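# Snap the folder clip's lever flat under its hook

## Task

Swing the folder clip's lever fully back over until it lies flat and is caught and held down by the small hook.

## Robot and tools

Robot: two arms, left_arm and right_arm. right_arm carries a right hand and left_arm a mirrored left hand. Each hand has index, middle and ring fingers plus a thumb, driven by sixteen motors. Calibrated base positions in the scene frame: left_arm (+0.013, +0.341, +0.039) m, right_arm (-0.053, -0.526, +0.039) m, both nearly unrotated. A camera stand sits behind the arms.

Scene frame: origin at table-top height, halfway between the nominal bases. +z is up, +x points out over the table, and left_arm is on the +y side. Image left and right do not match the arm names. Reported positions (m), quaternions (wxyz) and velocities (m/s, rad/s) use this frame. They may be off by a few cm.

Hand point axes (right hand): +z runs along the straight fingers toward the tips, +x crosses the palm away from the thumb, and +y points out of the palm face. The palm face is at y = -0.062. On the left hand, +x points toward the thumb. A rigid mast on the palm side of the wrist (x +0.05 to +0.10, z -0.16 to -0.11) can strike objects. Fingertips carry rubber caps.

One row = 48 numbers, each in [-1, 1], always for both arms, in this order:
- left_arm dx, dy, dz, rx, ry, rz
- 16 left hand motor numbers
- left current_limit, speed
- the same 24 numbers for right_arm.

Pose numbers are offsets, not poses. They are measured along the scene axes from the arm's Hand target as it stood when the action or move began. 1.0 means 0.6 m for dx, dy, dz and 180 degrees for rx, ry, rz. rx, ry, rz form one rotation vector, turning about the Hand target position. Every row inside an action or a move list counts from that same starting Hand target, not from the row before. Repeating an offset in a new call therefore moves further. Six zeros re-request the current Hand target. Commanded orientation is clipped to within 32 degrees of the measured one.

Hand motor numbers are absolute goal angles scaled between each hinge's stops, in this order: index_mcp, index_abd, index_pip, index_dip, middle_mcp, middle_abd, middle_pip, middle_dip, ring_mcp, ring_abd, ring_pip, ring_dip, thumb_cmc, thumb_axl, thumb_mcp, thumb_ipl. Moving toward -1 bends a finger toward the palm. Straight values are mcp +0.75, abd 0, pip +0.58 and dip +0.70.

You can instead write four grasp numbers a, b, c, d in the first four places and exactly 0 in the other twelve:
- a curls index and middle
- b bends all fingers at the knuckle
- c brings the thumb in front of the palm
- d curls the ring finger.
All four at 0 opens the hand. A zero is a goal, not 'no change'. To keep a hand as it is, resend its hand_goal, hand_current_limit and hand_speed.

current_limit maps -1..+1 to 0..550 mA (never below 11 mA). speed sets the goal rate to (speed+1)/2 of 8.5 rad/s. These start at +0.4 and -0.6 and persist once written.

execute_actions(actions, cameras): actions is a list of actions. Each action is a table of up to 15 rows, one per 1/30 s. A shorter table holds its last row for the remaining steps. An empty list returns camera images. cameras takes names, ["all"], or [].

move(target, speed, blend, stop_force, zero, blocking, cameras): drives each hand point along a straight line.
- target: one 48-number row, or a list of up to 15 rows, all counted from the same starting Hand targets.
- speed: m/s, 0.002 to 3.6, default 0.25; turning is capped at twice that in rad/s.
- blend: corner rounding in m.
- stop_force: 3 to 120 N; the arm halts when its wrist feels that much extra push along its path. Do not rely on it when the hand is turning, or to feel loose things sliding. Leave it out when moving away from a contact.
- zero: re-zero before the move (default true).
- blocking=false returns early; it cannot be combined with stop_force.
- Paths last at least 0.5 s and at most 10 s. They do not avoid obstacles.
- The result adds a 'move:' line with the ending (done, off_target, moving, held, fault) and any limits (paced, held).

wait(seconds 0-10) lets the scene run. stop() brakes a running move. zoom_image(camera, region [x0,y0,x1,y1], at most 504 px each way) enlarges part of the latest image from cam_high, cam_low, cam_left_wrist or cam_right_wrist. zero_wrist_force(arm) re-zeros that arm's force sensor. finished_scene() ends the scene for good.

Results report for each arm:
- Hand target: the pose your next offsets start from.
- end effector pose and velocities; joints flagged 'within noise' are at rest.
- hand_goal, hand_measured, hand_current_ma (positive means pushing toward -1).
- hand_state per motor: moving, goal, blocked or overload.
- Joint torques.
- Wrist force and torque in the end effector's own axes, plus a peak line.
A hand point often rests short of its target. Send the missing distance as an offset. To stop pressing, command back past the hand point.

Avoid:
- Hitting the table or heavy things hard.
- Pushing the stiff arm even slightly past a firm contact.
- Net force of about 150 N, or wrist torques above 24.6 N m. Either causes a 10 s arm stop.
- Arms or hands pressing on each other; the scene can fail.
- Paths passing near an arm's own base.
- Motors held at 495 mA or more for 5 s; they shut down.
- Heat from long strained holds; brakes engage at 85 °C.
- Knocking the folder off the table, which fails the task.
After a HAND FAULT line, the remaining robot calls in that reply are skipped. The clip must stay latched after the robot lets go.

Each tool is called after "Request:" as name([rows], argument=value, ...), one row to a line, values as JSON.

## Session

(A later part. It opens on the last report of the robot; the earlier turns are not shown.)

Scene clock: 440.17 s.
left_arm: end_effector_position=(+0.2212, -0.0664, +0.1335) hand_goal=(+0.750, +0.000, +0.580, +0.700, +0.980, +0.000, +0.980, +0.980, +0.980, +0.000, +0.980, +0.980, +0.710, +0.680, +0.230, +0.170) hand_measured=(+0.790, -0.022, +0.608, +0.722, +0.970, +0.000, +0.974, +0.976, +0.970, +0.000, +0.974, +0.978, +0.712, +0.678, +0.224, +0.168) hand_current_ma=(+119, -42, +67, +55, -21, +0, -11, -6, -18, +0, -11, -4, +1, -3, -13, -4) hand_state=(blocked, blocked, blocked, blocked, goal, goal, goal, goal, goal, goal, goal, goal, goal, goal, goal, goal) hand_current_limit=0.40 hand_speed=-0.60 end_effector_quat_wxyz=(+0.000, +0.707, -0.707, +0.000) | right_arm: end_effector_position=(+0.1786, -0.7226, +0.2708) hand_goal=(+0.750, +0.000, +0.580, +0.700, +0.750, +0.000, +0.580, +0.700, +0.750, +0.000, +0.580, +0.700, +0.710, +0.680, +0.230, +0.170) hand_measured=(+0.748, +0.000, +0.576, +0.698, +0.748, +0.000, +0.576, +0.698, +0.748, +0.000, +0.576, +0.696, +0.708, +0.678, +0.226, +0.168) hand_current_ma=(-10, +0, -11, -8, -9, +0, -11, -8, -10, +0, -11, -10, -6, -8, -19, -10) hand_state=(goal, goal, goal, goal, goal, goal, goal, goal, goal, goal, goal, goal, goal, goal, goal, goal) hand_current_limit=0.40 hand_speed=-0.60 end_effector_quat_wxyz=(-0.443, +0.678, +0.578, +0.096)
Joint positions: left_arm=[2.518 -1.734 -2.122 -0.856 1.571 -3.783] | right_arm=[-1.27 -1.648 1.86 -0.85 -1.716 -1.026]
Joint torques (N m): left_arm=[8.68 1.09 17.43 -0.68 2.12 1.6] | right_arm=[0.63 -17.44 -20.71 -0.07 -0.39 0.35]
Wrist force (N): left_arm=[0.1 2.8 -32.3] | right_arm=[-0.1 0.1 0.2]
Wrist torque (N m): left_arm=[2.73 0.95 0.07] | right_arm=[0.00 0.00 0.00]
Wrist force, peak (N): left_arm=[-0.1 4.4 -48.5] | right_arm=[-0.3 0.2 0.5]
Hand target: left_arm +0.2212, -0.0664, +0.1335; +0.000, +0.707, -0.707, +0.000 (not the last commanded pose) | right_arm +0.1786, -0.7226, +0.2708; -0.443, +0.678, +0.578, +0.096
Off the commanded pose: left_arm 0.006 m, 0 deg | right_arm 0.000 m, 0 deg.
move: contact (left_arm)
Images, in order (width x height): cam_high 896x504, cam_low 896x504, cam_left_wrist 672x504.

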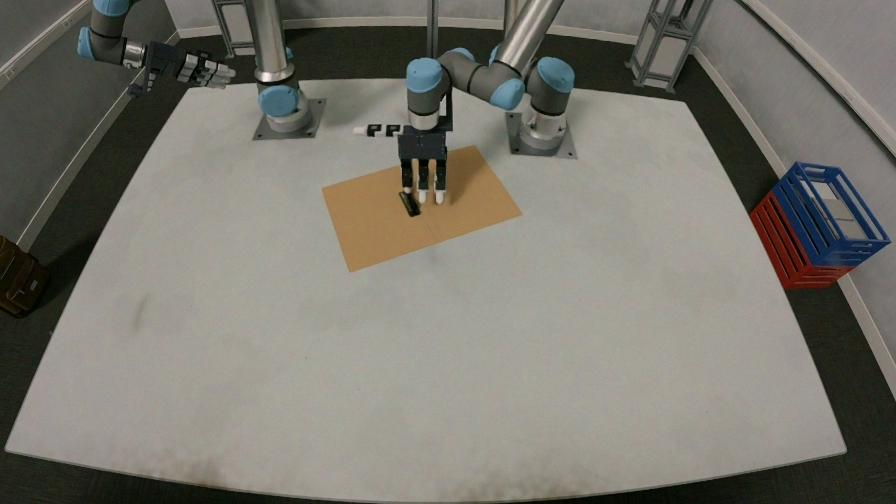

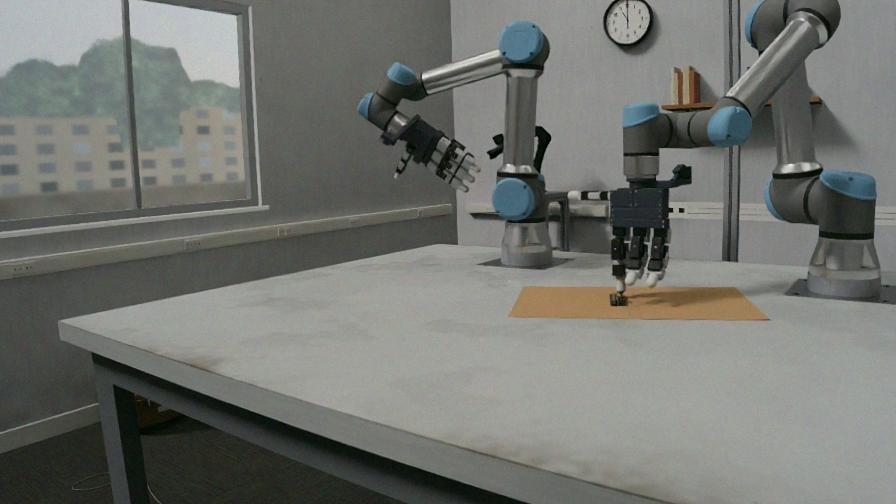

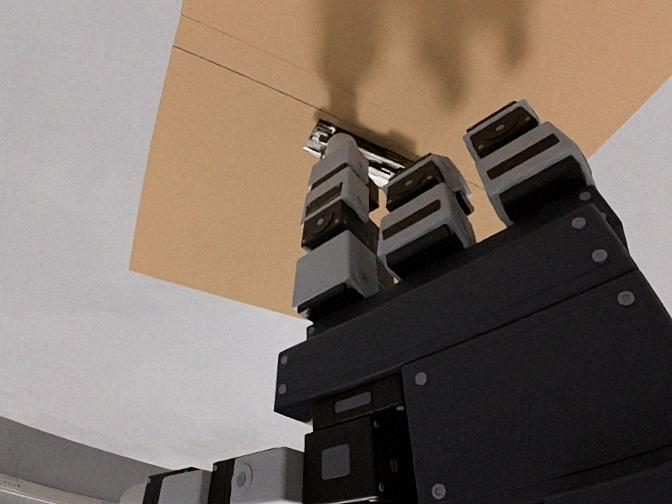

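Request:
move(target=[0.03,0.06,0.14,0,0,0,0.75,0,0.58,0.70,0.98,0,0.98,0.98,0.98,0,0.98,0.98,0.71,0.68,0.23,0.17,0.4,-0.6,0,0,0,0,0,0,0,0,0,0,0,0,0,0,0,0,0,0,0,0,0,0,0.4,-0.6], speed=0.15, cameras=["cam_high", "cam_low", "cam_left_wrist"])

Request:
zoom_image(camera="cam_left_wrist", region=[200, 0, 368, 126])

Request:
zoom_image(camera="cam_low", region=[580, 220, 700, 320])

Request:
zoom_image(camera="cam_high", region=[370, 150, 470, 230])

Scene clock: 448.23 s.
left_arm: end_effector_position=(+0.2392, -0.0305, +0.2175) hand_goal=(+0.750, +0.000, +0.580, +0.700, +0.980, +0.000, +0.980, +0.980, +0.980, +0.000, +0.980, +0.980, +0.710, +0.680, +0.230, +0.170) hand_measured=(+0.752, -0.004, +0.582, +0.704, +0.970, +0.000, +0.974, +0.976, +0.970, +0.000, +0.974, +0.978, +0.712, +0.678, +0.224, +0.168) hand_current_ma=(+1, -4, +3, +4, -21, +0, -11, -6, -18, +0, -11, -4, +1, -3, -13, -4) hand_state=(goal, goal, goal, goal, goal, goal, goal, goal, goal, goal, goal, goal, goal, goal, goal, goal) hand_current_limit=0.40 hand_speed=-0.60 end_effector_quat_wxyz=(+0.000, +0.707, -0.707, +0.000) | right_arm: end_effector_position=(+0.1786, -0.7226, +0.2708) hand_goal=(+0.750, +0.000, +0.580, +0.700, +0.750, +0.000, +0.580, +0.700, +0.750, +0.000, +0.580, +0.700, +0.710, +0.680, +0.230, +0.170) hand_measured=(+0.748, +0.000, +0.576, +0.698, +0.748, +0.000, +0.576, +0.698, +0.748, +0.000, +0.576, +0.696, +0.708, +0.678, +0.226, +0.168) hand_current_ma=(-10, +0, -11, -8, -9, +0, -11, -8, -10, +0, -11, -10, -6, -8, -19, -10) hand_state=(goal, goal, goal, goal, goal, goal, goal, goal, goal, goal, goal, goal, goal, goal, goal, goal) hand_current_limit=0.40 hand_speed=-0.60 end_effector_quat_wxyz=(-0.443, +0.678, +0.578, +0.096)
Joint positions: left_arm=[2.606 -1.569 -2.046 -1.097 1.571 -3.696] | right_arm=[-1.27 -1.648 1.86 -0.85 -1.716 -1.026]
Joint torques (N m): left_arm=[-4.92 23 9.45 1.91 -2.46 -1.56] | right_arm=[1.41 -17.86 -21.24 0.26 -0.45 0.34]
Wrist force (N): left_arm=[-1.0 0.6 0.6] | right_arm=[-0.3 -0.1 0.1]
Wrist torque (N m): left_arm=[-0.05 0.22 -0.06] | right_arm=[-0.02 0.03 -0.02]
Wrist force, peak (N): left_arm=[-0.1 2.5 -33.0] | right_arm=[-0.5 0.0 0.5]
Hand target: left_arm +0.2392, -0.0304, +0.2175; +0.000, +0.707, -0.707, +0.000 | right_arm +0.1786, -0.7226, +0.2708; -0.443, +0.678, +0.578, +0.096
Off the commanded pose: left_arm 0.000 m, 0 deg | right_arm 0.000 m, 0 deg.
move: done
Images, in order (width x height): cam_high 896x504, cam_low 896x504, cam_left_wrist 672x504.

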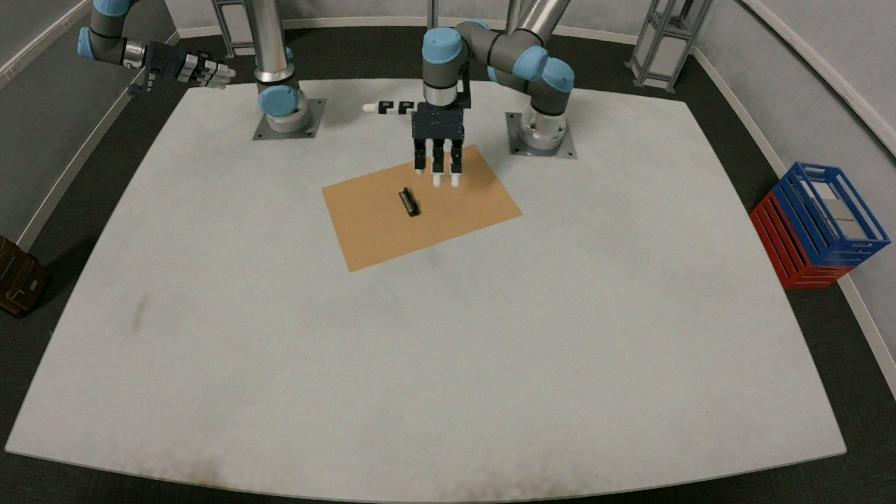

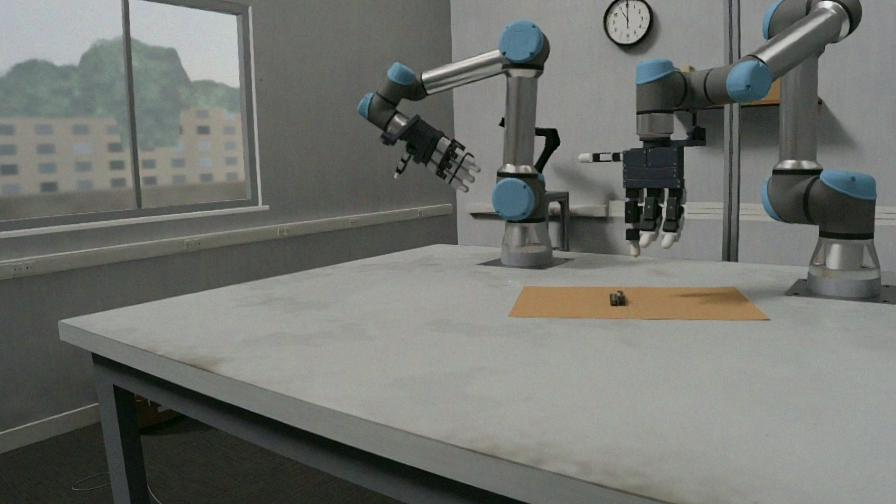

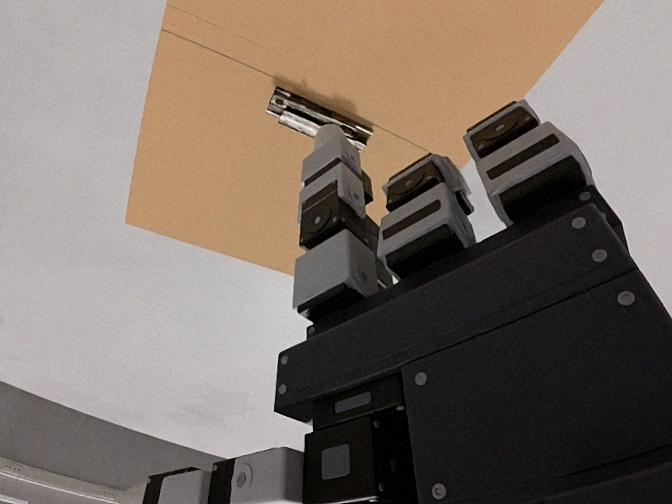

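Scaled by 3.000 from the camera's 672x504 image, which has a finer 960x720 frame.

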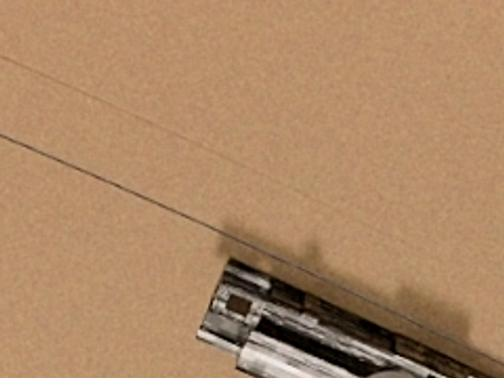

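Scaled by 4.200 from the camera's 896x504 image, which has a finer 1280x720 frame.

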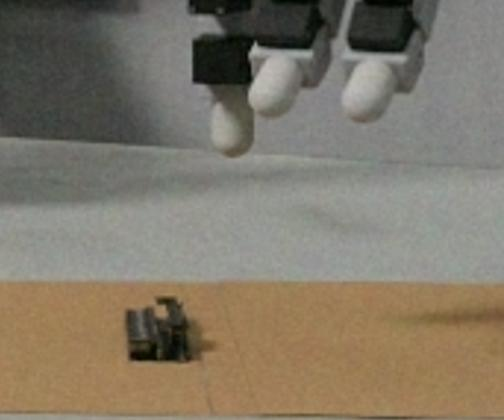

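Scaled by 5.040 from the camera's 896x504 image, which has a finer 1280x720 frame.

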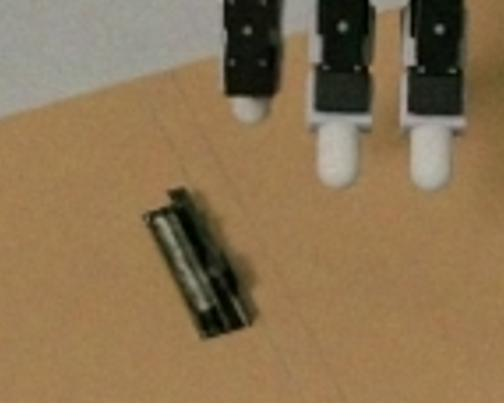

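Request:
move(target=[0.135,0.034,-0.096,0,0,0,0.75,0,0.58,0.70,0.98,0,0.98,0.98,0.98,0,0.98,0.98,0.71,0.68,0.23,0.17,0.4,-0.6,0,0,0,0,0,0,0,0,0,0,0,0,0,0,0,0,0,0,0,0,0,0,0.4,-0.6], speed=0.15, cameras=["cam_left_wrist"])

Request:
zoom_image(camera="cam_left_wrist", region=[180, 0, 348, 126])

Scene clock: 460.83 s.
left_arm: end_effector_position=(+0.3202, -0.0100, +0.1600) hand_goal=(+0.750, +0.000, +0.580, +0.700, +0.980, +0.000, +0.980, +0.980, +0.980, +0.000, +0.980, +0.980, +0.710, +0.680, +0.230, +0.170) hand_measured=(+0.750, -0.004, +0.582, +0.704, +0.970, +0.000, +0.974, +0.976, +0.970, +0.000, +0.974, +0.978, +0.712, +0.678, +0.224, +0.168) hand_current_ma=(+0, -4, +2, +4, -21, +0, -11, -6, -18, +0, -11, -4, +1, -3, -13, -4) hand_state=(goal, goal, goal, goal, goal, goal, goal, goal, goal, goal, goal, goal, goal, goal, goal, goal) hand_current_limit=0.40 hand_speed=-0.60 end_effector_quat_wxyz=(+0.000, +0.707, -0.707, +0.000) | right_arm: end_effector_position=(+0.1786, -0.7226, +0.2708) hand_goal=(+0.750, +0.000, +0.580, +0.700, +0.750, +0.000, +0.580, +0.700, +0.750, +0.000, +0.580, +0.700, +0.710, +0.680, +0.230, +0.170) hand_measured=(+0.748, +0.000, +0.576, +0.698, +0.748, +0.000, +0.576, +0.698, +0.748, +0.000, +0.576, +0.696, +0.708, +0.678, +0.226, +0.168) hand_current_ma=(-10, +0, -11, -8, -9, +0, -11, -8, -10, +0, -11, -10, -6, -8, -19, -10) hand_state=(goal, goal, goal, goal, goal, goal, goal, goal, goal, goal, goal, goal, goal, goal, goal, goal) hand_current_limit=0.40 hand_speed=-0.60 end_effector_quat_wxyz=(-0.443, +0.678, +0.578, +0.096)
Joint positions: left_arm=[2.725 -1.751 -2.016 -0.946 1.571 -3.576] | right_arm=[-1.27 -1.648 1.86 -0.85 -1.716 -1.026]
Joint torques (N m): left_arm=[-1.94 18.44 7.49 2.22 -2.22 -1.39] | right_arm=[0.32 -18.17 -21.58 0.14 -0.54 0.33]
Wrist force (N): left_arm=[-1.1 0.8 0.3] | right_arm=[-0.1 0.1 0.3]
Wrist torque (N m): left_arm=[0.04 0.21 -0.06] | right_arm=[-0.01 0.01 0.00]
Wrist force, peak (N): left_arm=[-0.9 2.2 -0.1] | right_arm=[-0.4 0.0 0.5]
Hand target: left_arm +0.3202, -0.0100, +0.1599; +0.000, +0.707, -0.707, +0.000 | right_arm +0.1786, -0.7226, +0.2708; -0.443, +0.678, +0.578, +0.096
Off the commanded pose: left_arm 0.000 m, 0 deg | right_arm 0.000 m, 0 deg.
move: done
Images, in order (width x height): cam_left_wrist 672x504.

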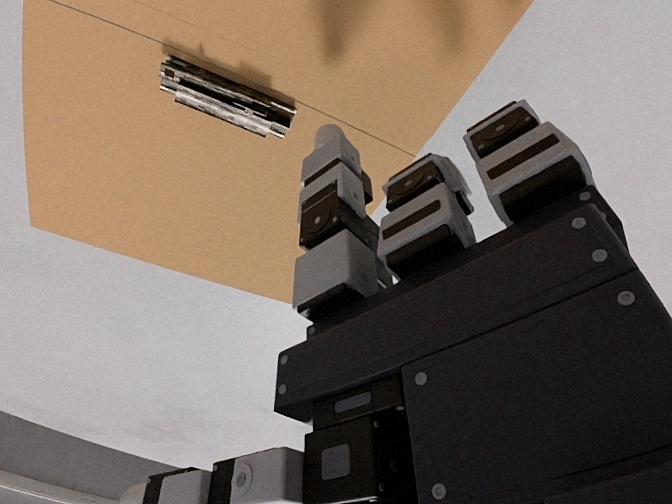

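Scaled by 3.000 from the camera's 672x504 image, which has a finer 960x720 frame.

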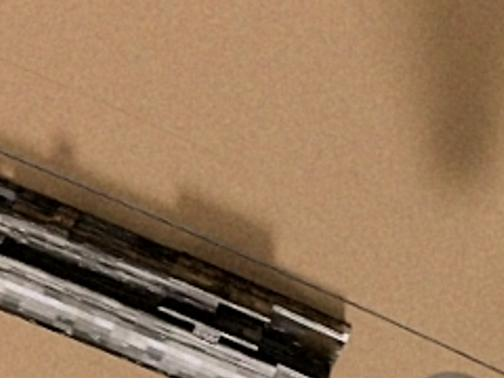

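Request:
zoom_image(camera="cam_left_wrist", region=[150, 40, 246, 112])

Request:
zoom_image(camera="cam_left_wrist", region=[140, 30, 308, 156])

Request:
wait(seconds=0, cameras=["cam_low", "cam_high"])

Request:
zoom_image(camera="cam_low", region=[595, 278, 643, 314])

Request:
zoom_image(camera="cam_high", region=[385, 180, 433, 222])

Scaled by 5.250 from the camera's 672x504 image, which has a finer 960x720 frame.

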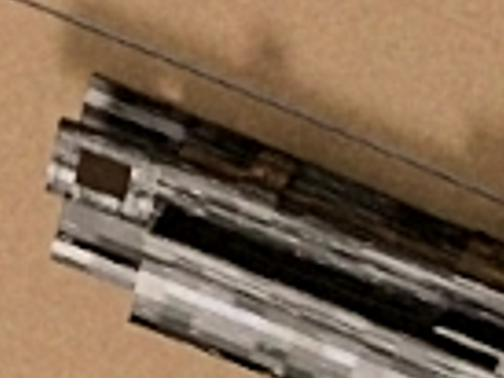

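Scaled by 3.000 from the camera's 672x504 image, which has a finer 960x720 frame.

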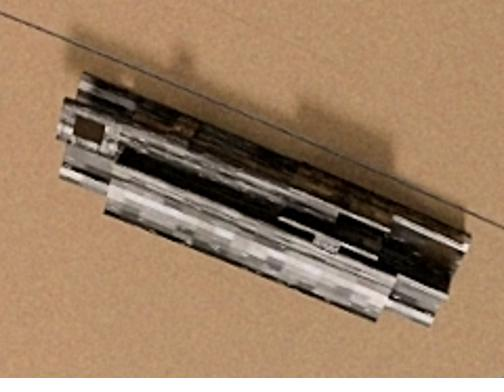

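Scene clock: 463.23 s.
left_arm: end_effector_position=(+0.3202, -0.0100, +0.1599) hand_goal=(+0.750, +0.000, +0.580, +0.700, +0.980, +0.000, +0.980, +0.980, +0.980, +0.000, +0.980, +0.980, +0.710, +0.680, +0.230, +0.170) hand_measured=(+0.750, -0.004, +0.582, +0.704, +0.970, +0.000, +0.974, +0.976, +0.970, +0.000, +0.974, +0.978, +0.712, +0.678, +0.224, +0.168) hand_current_ma=(+0, -4, +2, +4, -21, +0, -11, -6, -18, +0, -11, -4, +1, -3, -13, -4) hand_state=(goal, goal, goal, goal, goal, goal, goal, goal, goal, goal, goal, goal, goal, goal, goal, goal) hand_current_limit=0.40 hand_speed=-0.60 end_effector_quat_wxyz=(+0.000, +0.707, -0.707, +0.000) | right_arm: end_effector_position=(+0.1786, -0.7226, +0.2708) hand_goal=(+0.750, +0.000, +0.580, +0.700, +0.750, +0.000, +0.580, +0.700, +0.750, +0.000, +0.580, +0.700, +0.710, +0.680, +0.230, +0.170) hand_measured=(+0.748, +0.000, +0.576, +0.698, +0.748, +0.000, +0.576, +0.698, +0.748, +0.000, +0.576, +0.696, +0.708, +0.678, +0.226, +0.168) hand_current_ma=(-10, +0, -11, -8, -9, +0, -11, -8, -10, +0, -11, -10, -6, -8, -19, -10) hand_state=(goal, goal, goal, goal, goal, goal, goal, goal, goal, goal, goal, goal, goal, goal, goal, goal) hand_current_limit=0.40 hand_speed=-0.60 end_effector_quat_wxyz=(-0.443, +0.678, +0.578, +0.096)
Joint positions: left_arm=[2.725 -1.751 -2.016 -0.946 1.571 -3.576] | right_arm=[-1.27 -1.648 1.86 -0.85 -1.716 -1.026]
Joint torques (N m): left_arm=[1.11 17.57 8.06 3.03 -2.37 1.52] | right_arm=[0.58 -18.14 -20.48 -0.04 -0.55 0.33]
Wrist force (N): left_arm=[-0.8 0.6 0.6] | right_arm=[-0.2 0.1 0.2]
Wrist torque (N m): left_arm=[0.00 0.18 -0.03] | right_arm=[0.00 0.02 -0.02]
Wrist force, peak (N): left_arm=[-1.4 0.5 0.1] | right_arm=[-0.3 -0.1 0.5]
Hand target: left_arm +0.3202, -0.0100, +0.1599; +0.000, +0.707, -0.707, +0.000 | right_arm +0.1786, -0.7226, +0.2708; -0.443, +0.678, +0.578, +0.096
Off the commanded pose: left_arm 0.000 m, 0 deg | right_arm 0.000 m, 0 deg.
Images, in order (width x height): cam_high 896x504, cam_low 896x504.

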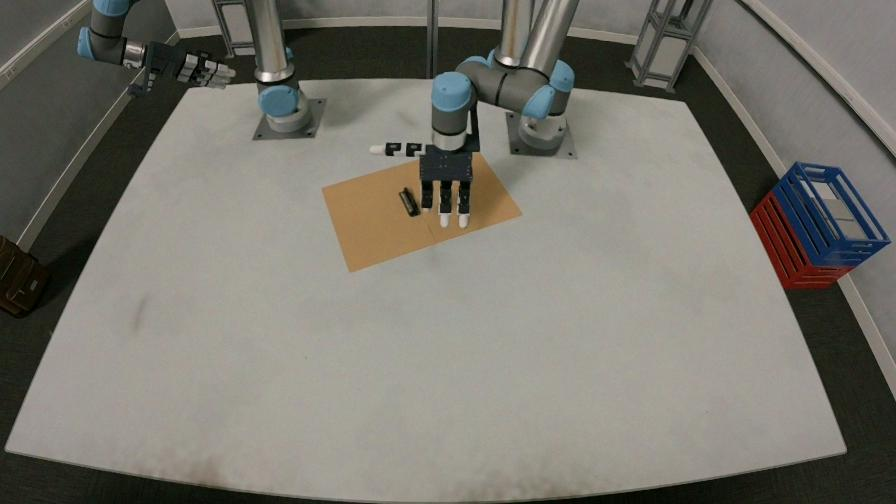

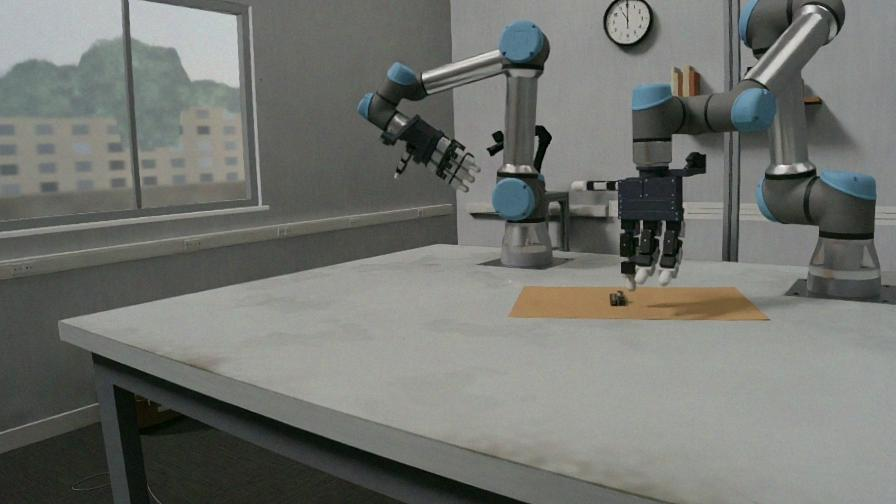

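Scaled by 10.500 from the camera's 896x504 image, which has a finer 1280x720 frame.

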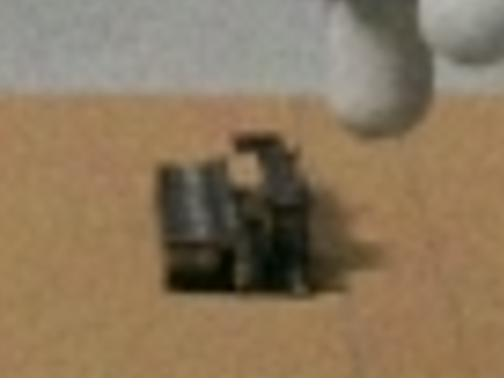

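Scaled by 10.500 from the camera's 896x504 image, which has a finer 1280x720 frame.

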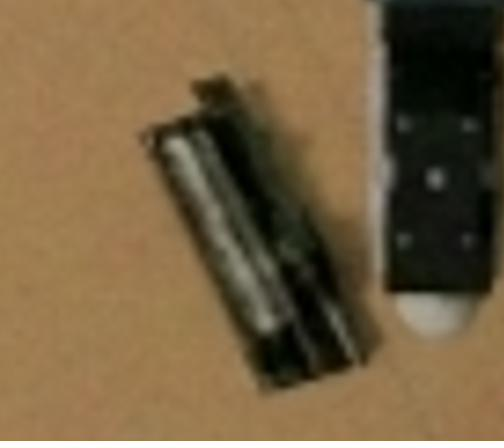

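Request:
move([
  [-0.092,-0.0533,0.0418,0,0,0,0.75,0,0.58,0.70,0.98,0,0.98,0.98,0.98,0,0.98,0.98,0.71,0.68,0.23,0.17,0.4,-0.6,0,0,0,0,0,0,0,0,0,0,0,0,0,0,0,0,0,0,0,0,0,0,0.4,-0.6],
  [-0.1837,-0.105,0.0085,0,0,0,0.75,0,0.58,0.70,0.98,0,0.98,0.98,0.98,0,0.98,0.98,0.71,0.68,0.23,0.17,0.4,-0.6,0,0,0,0,0,0,0,0,0,0,0,0,0,0,0,0,0,0,0,0,0,0,0.4,-0.6],
], speed=0.15, blend=0.01)

Request:
move(target=[0,0,-0.0617,0,0,0,0.75,0,0.58,0.70,0.98,0,0.98,0.98,0.98,0,0.98,0.98,0.71,0.68,0.23,0.17,0.4,-0.6,0,0,0,0,0,0,0,0,0,0,0,0,0,0,0,0,0,0,0,0,0,0,0.4,-0.6], speed=0.02, stop_force=35, cameras=["cam_low", "cam_high", "cam_left_wrist"])

Request:
zoom_image(camera="cam_low", region=[595, 268, 643, 314])

Request:
zoom_image(camera="cam_left_wrist", region=[260, 40, 428, 166])

Request:
zoom_image(camera="cam_high", region=[385, 170, 433, 222])

Scene clock: 507.37 s.
left_arm: end_effector_position=(+0.2099, -0.0730, +0.1649) hand_goal=(+0.750, +0.000, +0.580, +0.700, +0.980, +0.000, +0.980, +0.980, +0.980, +0.000, +0.980, +0.980, +0.710, +0.680, +0.230, +0.170) hand_measured=(+0.750, -0.004, +0.582, +0.704, +0.970, +0.000, +0.974, +0.976, +0.970, +0.000, +0.974, +0.978, +0.712, +0.678, +0.224, +0.168) hand_current_ma=(+0, -4, +2, +4, -21, +0, -11, -6, -18, +0, -11, -4, +1, -3, -13, -4) hand_state=(goal, goal, goal, goal, goal, goal, goal, goal, goal, goal, goal, goal, goal, goal, goal, goal) hand_current_limit=0.40 hand_speed=-0.60 end_effector_quat_wxyz=(+0.000, +0.707, -0.707, +0.000) | right_arm: end_effector_position=(+0.1786, -0.7226, +0.2708) hand_goal=(+0.750, +0.000, +0.580, +0.700, +0.750, +0.000, +0.580, +0.700, +0.750, +0.000, +0.580, +0.700, +0.710, +0.680, +0.230, +0.170) hand_measured=(+0.748, +0.000, +0.576, +0.698, +0.748, +0.000, +0.576, +0.698, +0.748, +0.000, +0.576, +0.696, +0.708, +0.678, +0.226, +0.168) hand_current_ma=(-10, +0, -11, -8, -9, +0, -11, -8, -10, +0, -11, -10, -6, -8, -19, -10) hand_state=(goal, goal, goal, goal, goal, goal, goal, goal, goal, goal, goal, goal, goal, goal, goal, goal) hand_current_limit=0.40 hand_speed=-0.60 end_effector_quat_wxyz=(-0.443, +0.678, +0.578, +0.096)
Joint positions: left_arm=[2.492 -1.678 -2.087 -0.948 1.571 -3.809] | right_arm=[-1.27 -1.648 1.86 -0.85 -1.716 -1.026]
Joint torques (N m): left_arm=[-4.39 28.6 30.6 1.49 2.48 0.56] | right_arm=[0.82 -18.07 -21.55 -0.03 -0.46 0.47]
Wrist force (N): left_arm=[-1.1 0.6 0.4] | right_arm=[-0.4 -0.1 0.3]
Wrist torque (N m): left_arm=[-0.02 0.19 -0.27] | right_arm=[-0.04 0.05 -0.03]
Wrist force, peak (N): left_arm=[-0.3 2.1 0.6] | right_arm=[-0.4 -0.3 0.4]
Hand target: left_arm +0.2100, -0.0730, +0.1650; +0.000, +0.707, -0.707, +0.000 | right_arm +0.1786, -0.7226, +0.2708; -0.443, +0.678, +0.578, +0.096
Off the commanded pose: left_arm 0.000 m, 0 deg | right_arm 0.000 m, 0 deg.
move: done

Scene clock: 510.33 s.
left_arm: end_effector_position=(+0.2100, -0.0730, +0.1280) hand_goal=(+0.750, +0.000, +0.580, +0.700, +0.980, +0.000, +0.980, +0.980, +0.980, +0.000, +0.980, +0.980, +0.710, +0.680, +0.230, +0.170) hand_measured=(+0.728, +0.002, +0.570, +0.696, +0.970, +0.000, +0.974, +0.976, +0.970, +0.000, +0.974, +0.978, +0.712, +0.678, +0.224, +0.168) hand_current_ma=(-53, +2, -18, -6, -21, +0, -11, -6, -18, +0, -11, -4, +1, -3, -13, -4) hand_state=(blocked, goal, goal, goal, goal, goal, goal, goal, goal, goal, goal, goal, goal, goal, goal, goal) hand_current_limit=0.40 hand_speed=-0.60 end_effector_quat_wxyz=(+0.000, +0.707, -0.707, +0.000) | right_arm: end_effector_position=(+0.1786, -0.7226, +0.2708) hand_goal=(+0.750, +0.000, +0.580, +0.700, +0.750, +0.000, +0.580, +0.700, +0.750, +0.000, +0.580, +0.700, +0.710, +0.680, +0.230, +0.170) hand_measured=(+0.748, +0.000, +0.576, +0.698, +0.748, +0.000, +0.576, +0.698, +0.748, +0.000, +0.576, +0.696, +0.708, +0.678, +0.226, +0.168) hand_current_ma=(-10, +0, -11, -8, -9, +0, -11, -8, -10, +0, -11, -10, -6, -8, -19, -10) hand_state=(goal, goal, goal, goal, goal, goal, goal, goal, goal, goal, goal, goal, goal, goal, goal, goal) hand_current_limit=0.40 hand_speed=-0.60 end_effector_quat_wxyz=(-0.443, +0.678, +0.578, +0.096)
Joint positions: left_arm=[2.492 -1.742 -2.132 -0.839 1.571 -3.809] | right_arm=[-1.27 -1.648 1.86 -0.85 -1.716 -1.026]
Joint torques (N m): left_arm=[-4.86 29.96 30.54 1.38 1.39 -2.01] | right_arm=[0.83 -18.64 -20.77 0.17 -0.54 0.55]
Wrist force (N): left_arm=[-1.2 1.4 0.4] | right_arm=[-0.3 0.1 0.3]
Wrist torque (N m): left_arm=[-0.04 0.25 -0.21] | right_arm=[-0.01 0.04 -0.02]
Wrist force, peak (N): left_arm=[-0.7 1.5 -2.6] | right_arm=[-0.5 0.3 0.4]
Hand target: left_arm +0.2100, -0.0730, +0.1280; +0.000, +0.707, -0.707, +0.000 | right_arm +0.1786, -0.7226, +0.2708; -0.443, +0.678, +0.578, +0.096
Off the commanded pose: left_arm 0.000 m, 0 deg | right_arm 0.000 m, 0 deg.
move: done
Images, in order (width x height): cam_high 896x504, cam_low 896x504, cam_left_wrist 672x504.

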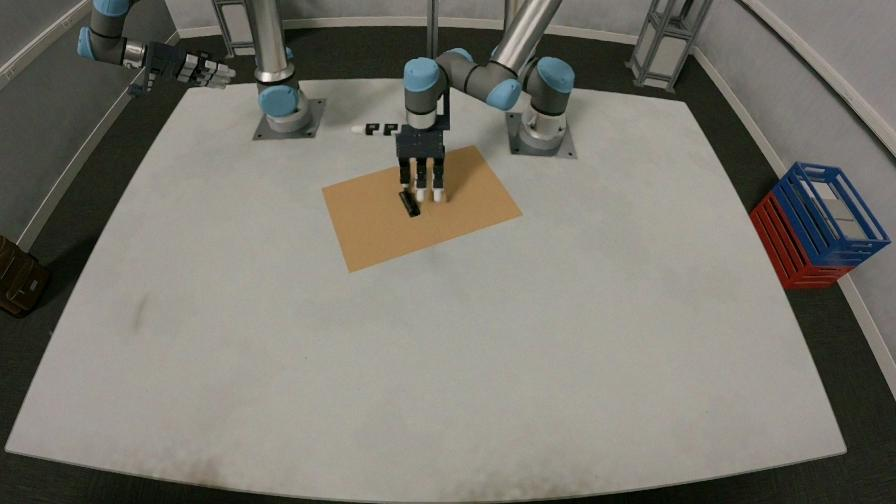

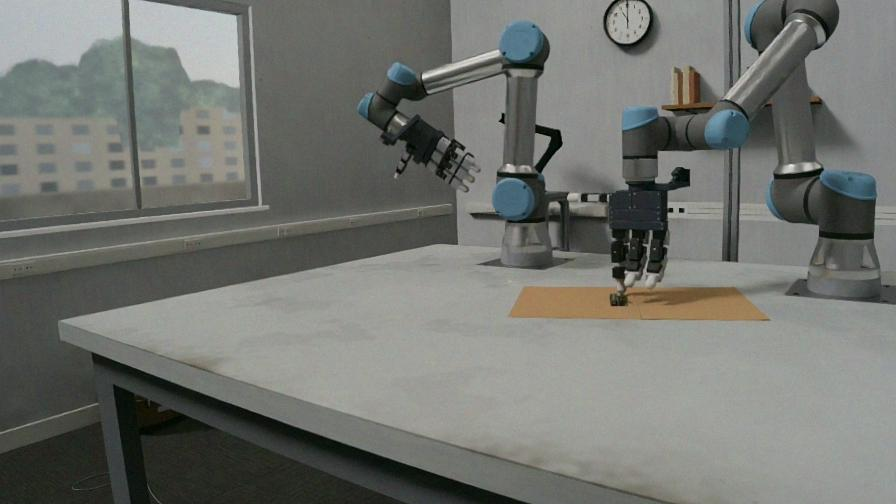

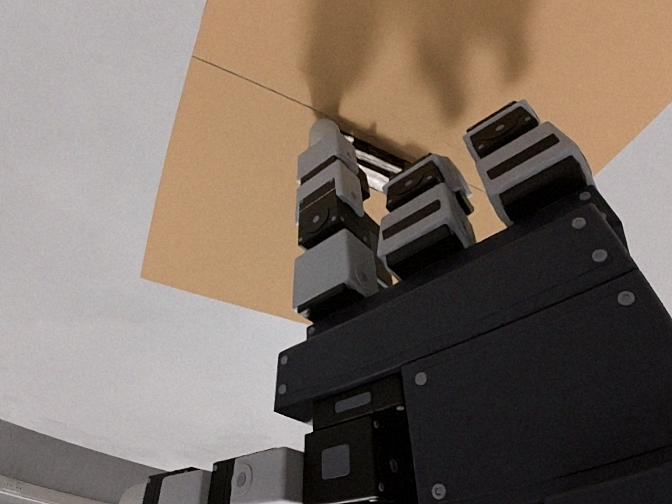

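Scaled by 10.500 from the camera's 896x504 image, which has a finer 1280x720 frame.

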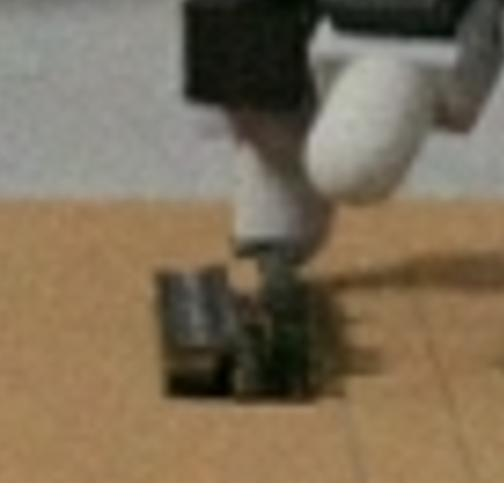

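Scaled by 3.000 from the camera's 672x504 image, which has a finer 960x720 frame.

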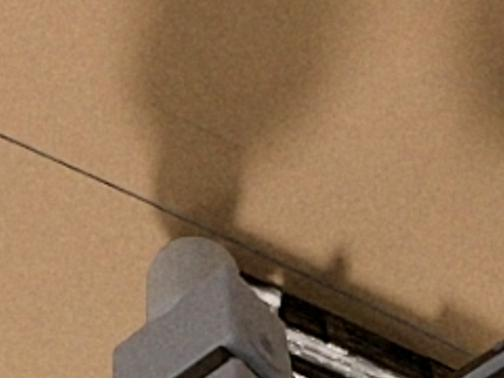

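Scaled by 9.692 from the camera's 896x504 image, which has a finer 1280x720 frame.

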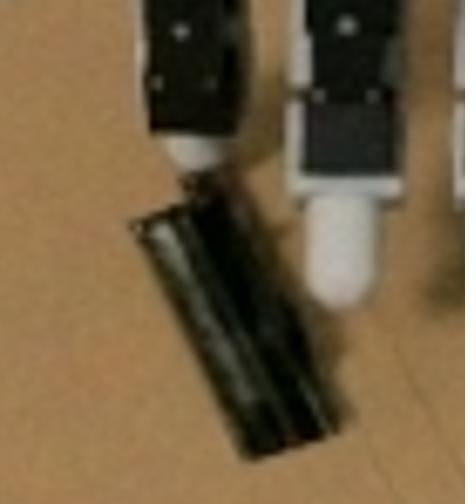

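Request:
move([
  [-0.0167,0,0,0,0,0,0.75,0,0.58,0.70,0.98,0,0.98,0.98,0.98,0,0.98,0.98,0.71,0.68,0.23,0.17,0.4,-0.6,0,0,0,0,0,0,0,0,0,0,0,0,0,0,0,0,0,0,0,0,0,0,0.4,-0.6],
  [-0.0167,0,0.0617,0,0,0,0.75,0,0.58,0.70,0.98,0,0.98,0.98,0.98,0,0.98,0.98,0.71,0.68,0.23,0.17,0.4,-0.6,0,0,0,0,0,0,0,0,0,0,0,0,0,0,0,0,0,0,0,0,0,0,0.4,-0.6],
  [0.0233,0.0067,0.0617,0,0,0,0.75,0,0.58,0.70,0.98,0,0.98,0.98,0.98,0,0.98,0.98,0.71,0.68,0.23,0.17,0.4,-0.6,0,0,0,0,0,0,0,0,0,0,0,0,0,0,0,0,0,0,0,0,0,0,0.4,-0.6],
], speed=0.1, blend=0.004)

Request:
move(target=[0,0,-0.055,0,0,0,0.75,0,0.58,0.70,0.98,0,0.98,0.98,0.98,0,0.98,0.98,0.71,0.68,0.23,0.17,0.4,-0.6,0,0,0,0,0,0,0,0,0,0,0,0,0,0,0,0,0,0,0,0,0,0,0.4,-0.6], speed=0.015, stop_force=6, cameras=["cam_low", "cam_left_wrist"])

Request:
zoom_image(camera="cam_low", region=[595, 268, 643, 314])

Request:
zoom_image(camera="cam_left_wrist", region=[260, 40, 428, 166])

Scene clock: 541.10 s.
left_arm: end_effector_position=(+0.2240, -0.0691, +0.1651) hand_goal=(+0.750, +0.000, +0.580, +0.700, +0.980, +0.000, +0.980, +0.980, +0.980, +0.000, +0.980, +0.980, +0.710, +0.680, +0.230, +0.170) hand_measured=(+0.746, +0.002, +0.578, +0.696, +0.970, +0.000, +0.974, +0.976, +0.970, +0.000, +0.974, +0.978, +0.712, +0.678, +0.224, +0.168) hand_current_ma=(-5, +2, -3, -4, -21, +0, -11, -6, -18, +0, -11, -4, +1, -3, -13, -4) hand_state=(goal, goal, goal, goal, goal, goal, goal, goal, goal, goal, goal, goal, goal, goal, goal, goal) hand_current_limit=0.40 hand_speed=-0.60 end_effector_quat_wxyz=(+0.000, +0.707, -0.707, +0.000) end_effector_velocity=(-0.002, +0.000, +0.000) end_effector_angular_velocity=(+0.001, +0.001, +0.003) | right_arm: end_effector_position=(+0.1786, -0.7226, +0.2708) hand_goal=(+0.750, +0.000, +0.580, +0.700, +0.750, +0.000, +0.580, +0.700, +0.750, +0.000, +0.580, +0.700, +0.710, +0.680, +0.230, +0.170) hand_measured=(+0.748, +0.000, +0.576, +0.698, +0.748, +0.000, +0.576, +0.698, +0.748, +0.000, +0.576, +0.696, +0.708, +0.678, +0.226, +0.168) hand_current_ma=(-10, +0, -11, -8, -9, +0, -11, -8, -10, +0, -11, -10, -6, -8, -19, -10) hand_state=(goal, goal, goal, goal, goal, goal, goal, goal, goal, goal, goal, goal, goal, goal, goal, goal) hand_current_limit=0.40 hand_speed=-0.60 end_effector_quat_wxyz=(-0.443, +0.678, +0.578, +0.096)
Joint positions: left_arm=[2.517 -1.69 -2.073 -0.95 1.571 -3.784] | right_arm=[-1.27 -1.648 1.86 -0.85 -1.716 -1.026]
Joint velocities: left_arm=[-0.002 0.002 -0.004 0 0 -0.006] | right_arm=[within noise]
Joint torques (N m): left_arm=[-8.09 28.42 8.26 1.32 2.17 -1.77] | right_arm=[0.71 -18.45 -20.93 0.04 -0.59 0.53]
Wrist force (N): left_arm=[-1.2 0.7 0.2] | right_arm=[-0.3 0.0 0.0]
Wrist torque (N m): left_arm=[-0.01 0.22 -0.06] | right_arm=[-0.01 0.03 -0.02]
Wrist force, peak (N): left_arm=[-1.1 1.8 1.3] | right_arm=[-0.5 0.2 0.4]
Hand target: left_arm +0.2239, -0.0690, +0.1650; +0.000, +0.707, -0.707, +0.000 | right_arm +0.1786, -0.7226, +0.2708; -0.443, +0.678, +0.578, +0.096
Off the commanded pose: left_arm 0.000 m, 0 deg | right_arm 0.000 m, 0 deg.
move: done

Scene clock: 544.07 s.
left_arm: end_effector_position=(+0.2239, -0.0690, +0.1362) hand_goal=(+0.750, +0.000, +0.580, +0.700, +0.980, +0.000, +0.980, +0.980, +0.980, +0.000, +0.980, +0.980, +0.710, +0.680, +0.230, +0.170) hand_measured=(+0.746, -0.004, +0.578, +0.696, +0.970, +0.000, +0.974, +0.976, +0.970, +0.000, +0.974, +0.978, +0.712, +0.678, +0.224, +0.168) hand_current_ma=(-7, -4, -3, -4, -21, +0, -11, -6, -18, +0, -11, -4, +1, -3, -13, -4) hand_state=(goal, goal, goal, goal, goal, goal, goal, goal, goal, goal, goal, goal, goal, goal, goal, goal) hand_current_limit=0.40 hand_speed=-0.60 end_effector_quat_wxyz=(+0.000, +0.707, -0.707, +0.000) | right_arm: end_effector_position=(+0.1786, -0.7226, +0.2708) hand_goal=(+0.750, +0.000, +0.580, +0.700, +0.750, +0.000, +0.580, +0.700, +0.750, +0.000, +0.580, +0.700, +0.710, +0.680, +0.230, +0.170) hand_measured=(+0.748, +0.000, +0.576, +0.698, +0.748, +0.000, +0.576, +0.698, +0.748, +0.000, +0.576, +0.696, +0.708, +0.678, +0.226, +0.168) hand_current_ma=(-10, +0, -11, -8, -9, +0, -11, -8, -10, +0, -11, -10, -6, -8, -19, -10) hand_state=(goal, goal, goal, goal, goal, goal, goal, goal, goal, goal, goal, goal, goal, goal, goal, goal) hand_current_limit=0.40 hand_speed=-0.60 end_effector_quat_wxyz=(-0.443, +0.678, +0.578, +0.096)
Joint positions: left_arm=[2.517 -1.738 -2.109 -0.866 1.571 -3.784] | right_arm=[-1.27 -1.648 1.86 -0.85 -1.716 -1.026]
Joint torques (N m): left_arm=[3.38 28.34 28.7 2.31 2.23 1.55] | right_arm=[1.33 -17.83 -21.09 -0.03 -0.7 0.44]
Wrist force (N): left_arm=[-1.3 1.0 -4.2] | right_arm=[-0.2 0.1 0.2]
Wrist torque (N m): left_arm=[0.38 0.28 -0.03] | right_arm=[-0.01 0.02 -0.01]
Wrist force, peak (N): left_arm=[-1.4 0.4 -6.0] | right_arm=[-0.2 0.0 0.6]
Hand target: left_arm +0.2239, -0.0690, +0.1362; +0.000, +0.707, -0.707, +0.000 (not the last commanded pose) | right_arm +0.1786, -0.7226, +0.2708; -0.443, +0.678, +0.578, +0.096
Off the commanded pose: left_arm 0.004 m, 0 deg | right_arm 0.000 m, 0 deg.
move: contact (left_arm)
Images, in order (width x height): cam_low 896x504, cam_left_wrist 672x504.

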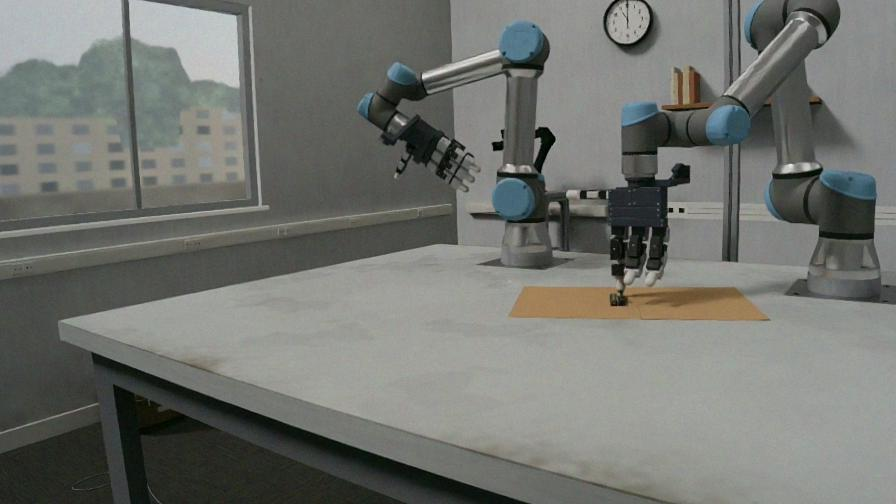

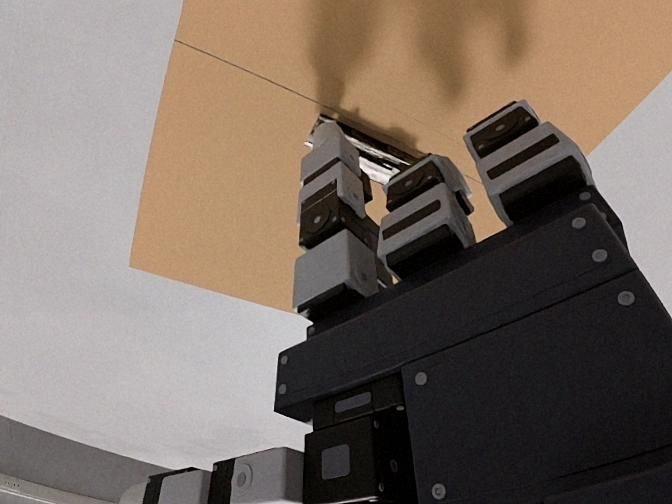

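Scaled by 10.500 from the camera's 896x504 image, which has a finer 1280x720 frame.

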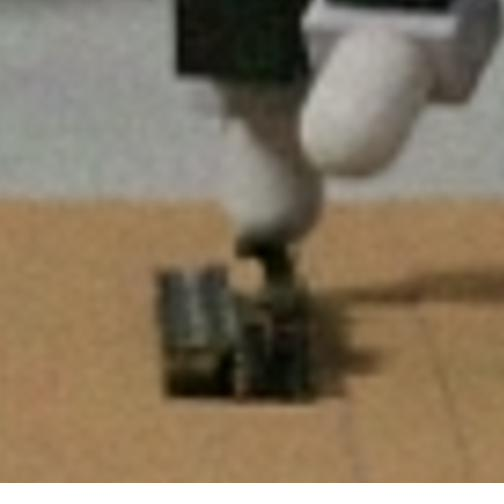

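Scaled by 3.000 from the camera's 672x504 image, which has a finer 960x720 frame.

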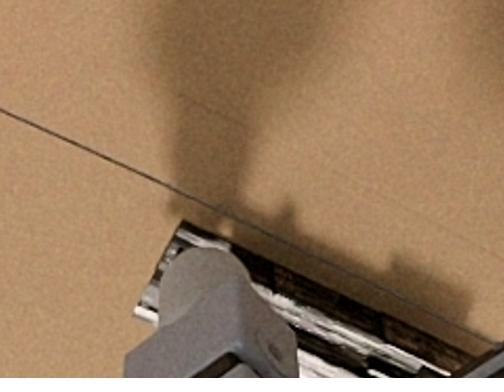

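Request:
move(target=[0,0,-0.02,0,0,0,0.75,0,0.58,0.70,0.98,0,0.98,0.98,0.98,0,0.98,0.98,0.71,0.68,0.23,0.17,0.4,-0.6,0,0,0,0,0,0,0,0,0,0,0,0,0,0,0,0,0,0,0,0,0,0,0.4,-0.6], speed=0.01, stop_force=30, cameras=["cam_low", "cam_left_wrist"])

Request:
zoom_image(camera="cam_low", region=[595, 268, 643, 314])

Request:
zoom_image(camera="cam_left_wrist", region=[260, 40, 428, 166])

Scene clock: 556.63 s.
left_arm: end_effector_position=(+0.2241, -0.0691, +0.1339) hand_goal=(+0.750, +0.000, +0.580, +0.700, +0.980, +0.000, +0.980, +0.980, +0.980, +0.000, +0.980, +0.980, +0.710, +0.680, +0.230, +0.170) hand_measured=(+0.742, -0.010, +0.578, +0.696, +0.970, +0.000, +0.974, +0.976, +0.970, +0.000, +0.974, +0.978, +0.712, +0.678, +0.224, +0.168) hand_current_ma=(-15, -14, -3, -4, -21, +0, -11, -6, -18, +0, -11, -4, +1, -3, -13, -4) hand_state=(goal, goal, goal, goal, goal, goal, goal, goal, goal, goal, goal, goal, goal, goal, goal, goal) hand_current_limit=0.40 hand_speed=-0.60 end_effector_quat_wxyz=(+0.000, +0.707, -0.707, +0.000) | right_arm: end_effector_position=(+0.1786, -0.7226, +0.2708) hand_goal=(+0.750, +0.000, +0.580, +0.700, +0.750, +0.000, +0.580, +0.700, +0.750, +0.000, +0.580, +0.700, +0.710, +0.680, +0.230, +0.170) hand_measured=(+0.748, +0.000, +0.576, +0.698, +0.748, +0.000, +0.576, +0.698, +0.748, +0.000, +0.576, +0.696, +0.708, +0.678, +0.226, +0.168) hand_current_ma=(-10, +0, -11, -8, -9, +0, -11, -8, -10, +0, -11, -10, -6, -8, -19, -10) hand_state=(goal, goal, goal, goal, goal, goal, goal, goal, goal, goal, goal, goal, goal, goal, goal, goal) hand_current_limit=0.40 hand_speed=-0.60 end_effector_quat_wxyz=(-0.443, +0.678, +0.578, +0.096)
Joint positions: left_arm=[2.517 -1.742 -2.112 -0.858 1.571 -3.784] | right_arm=[-1.27 -1.648 1.86 -0.85 -1.716 -1.026]
Joint torques (N m): left_arm=[3.5 9.77 16.5 -1.45 2.2 1.17] | right_arm=[0.11 -18.3 -21.16 0.14 -0.74 0.24]
Wrist force (N): left_arm=[-1.2 0.0 -33.4] | right_arm=[-0.3 -0.1 0.5]
Wrist torque (N m): left_arm=[2.57 1.01 -0.04] | right_arm=[-0.05 0.04 -0.03]
Wrist force, peak (N): left_arm=[-1.1 -0.3 -42.0] | right_arm=[-0.5 -0.1 0.4]
Hand target: left_arm +0.2241, -0.0691, +0.1339; +0.000, +0.707, -0.707, +0.000 (not the last commanded pose) | right_arm +0.1786, -0.7226, +0.2708; -0.443, +0.678, +0.578, +0.096
Off the commanded pose: left_arm 0.010 m, 0 deg | right_arm 0.000 m, 0 deg.
move: contact (left_arm)
Images, in order (width x height): cam_low 896x504, cam_left_wrist 672x504.

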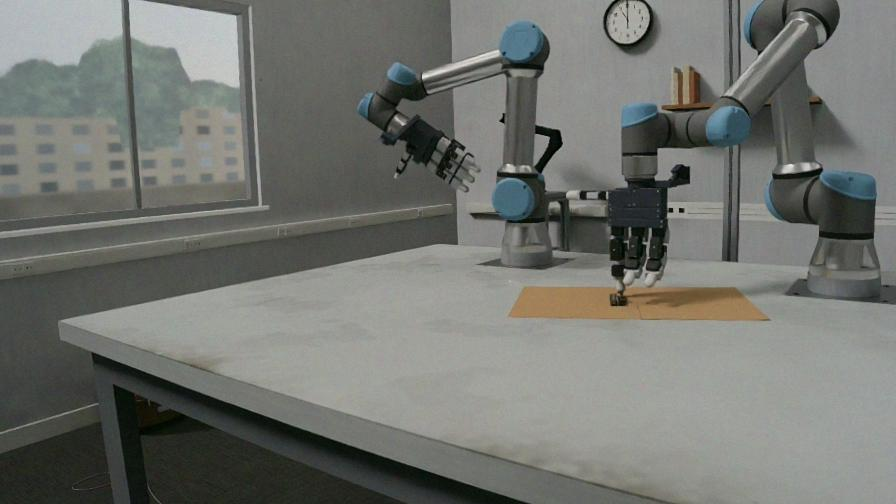

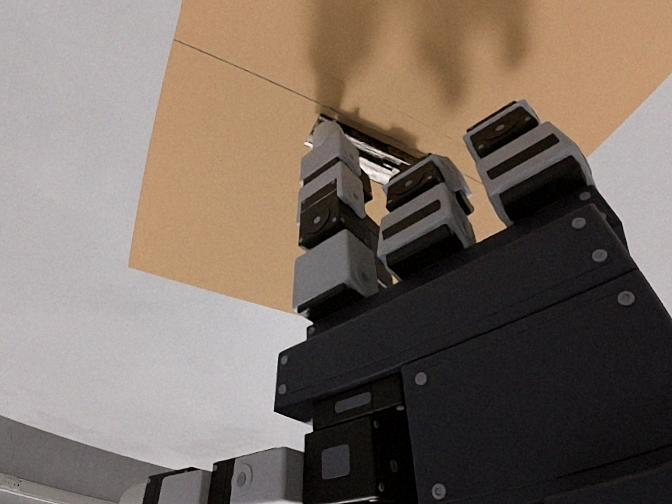

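Scaled by 10.500 from the camera's 896x504 image, which has a finer 1280x720 frame.

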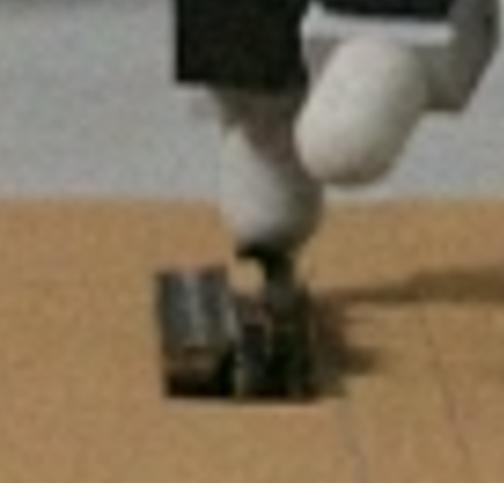

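Scaled by 3.000 from the camera's 672x504 image, which has a finer 960x720 frame.

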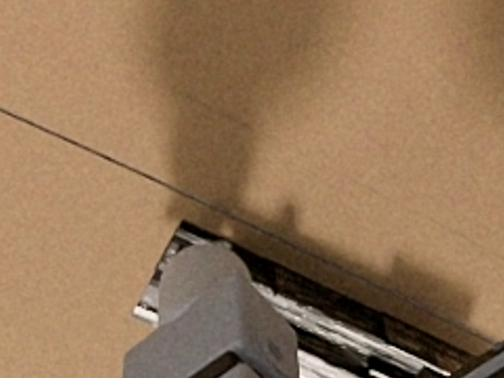

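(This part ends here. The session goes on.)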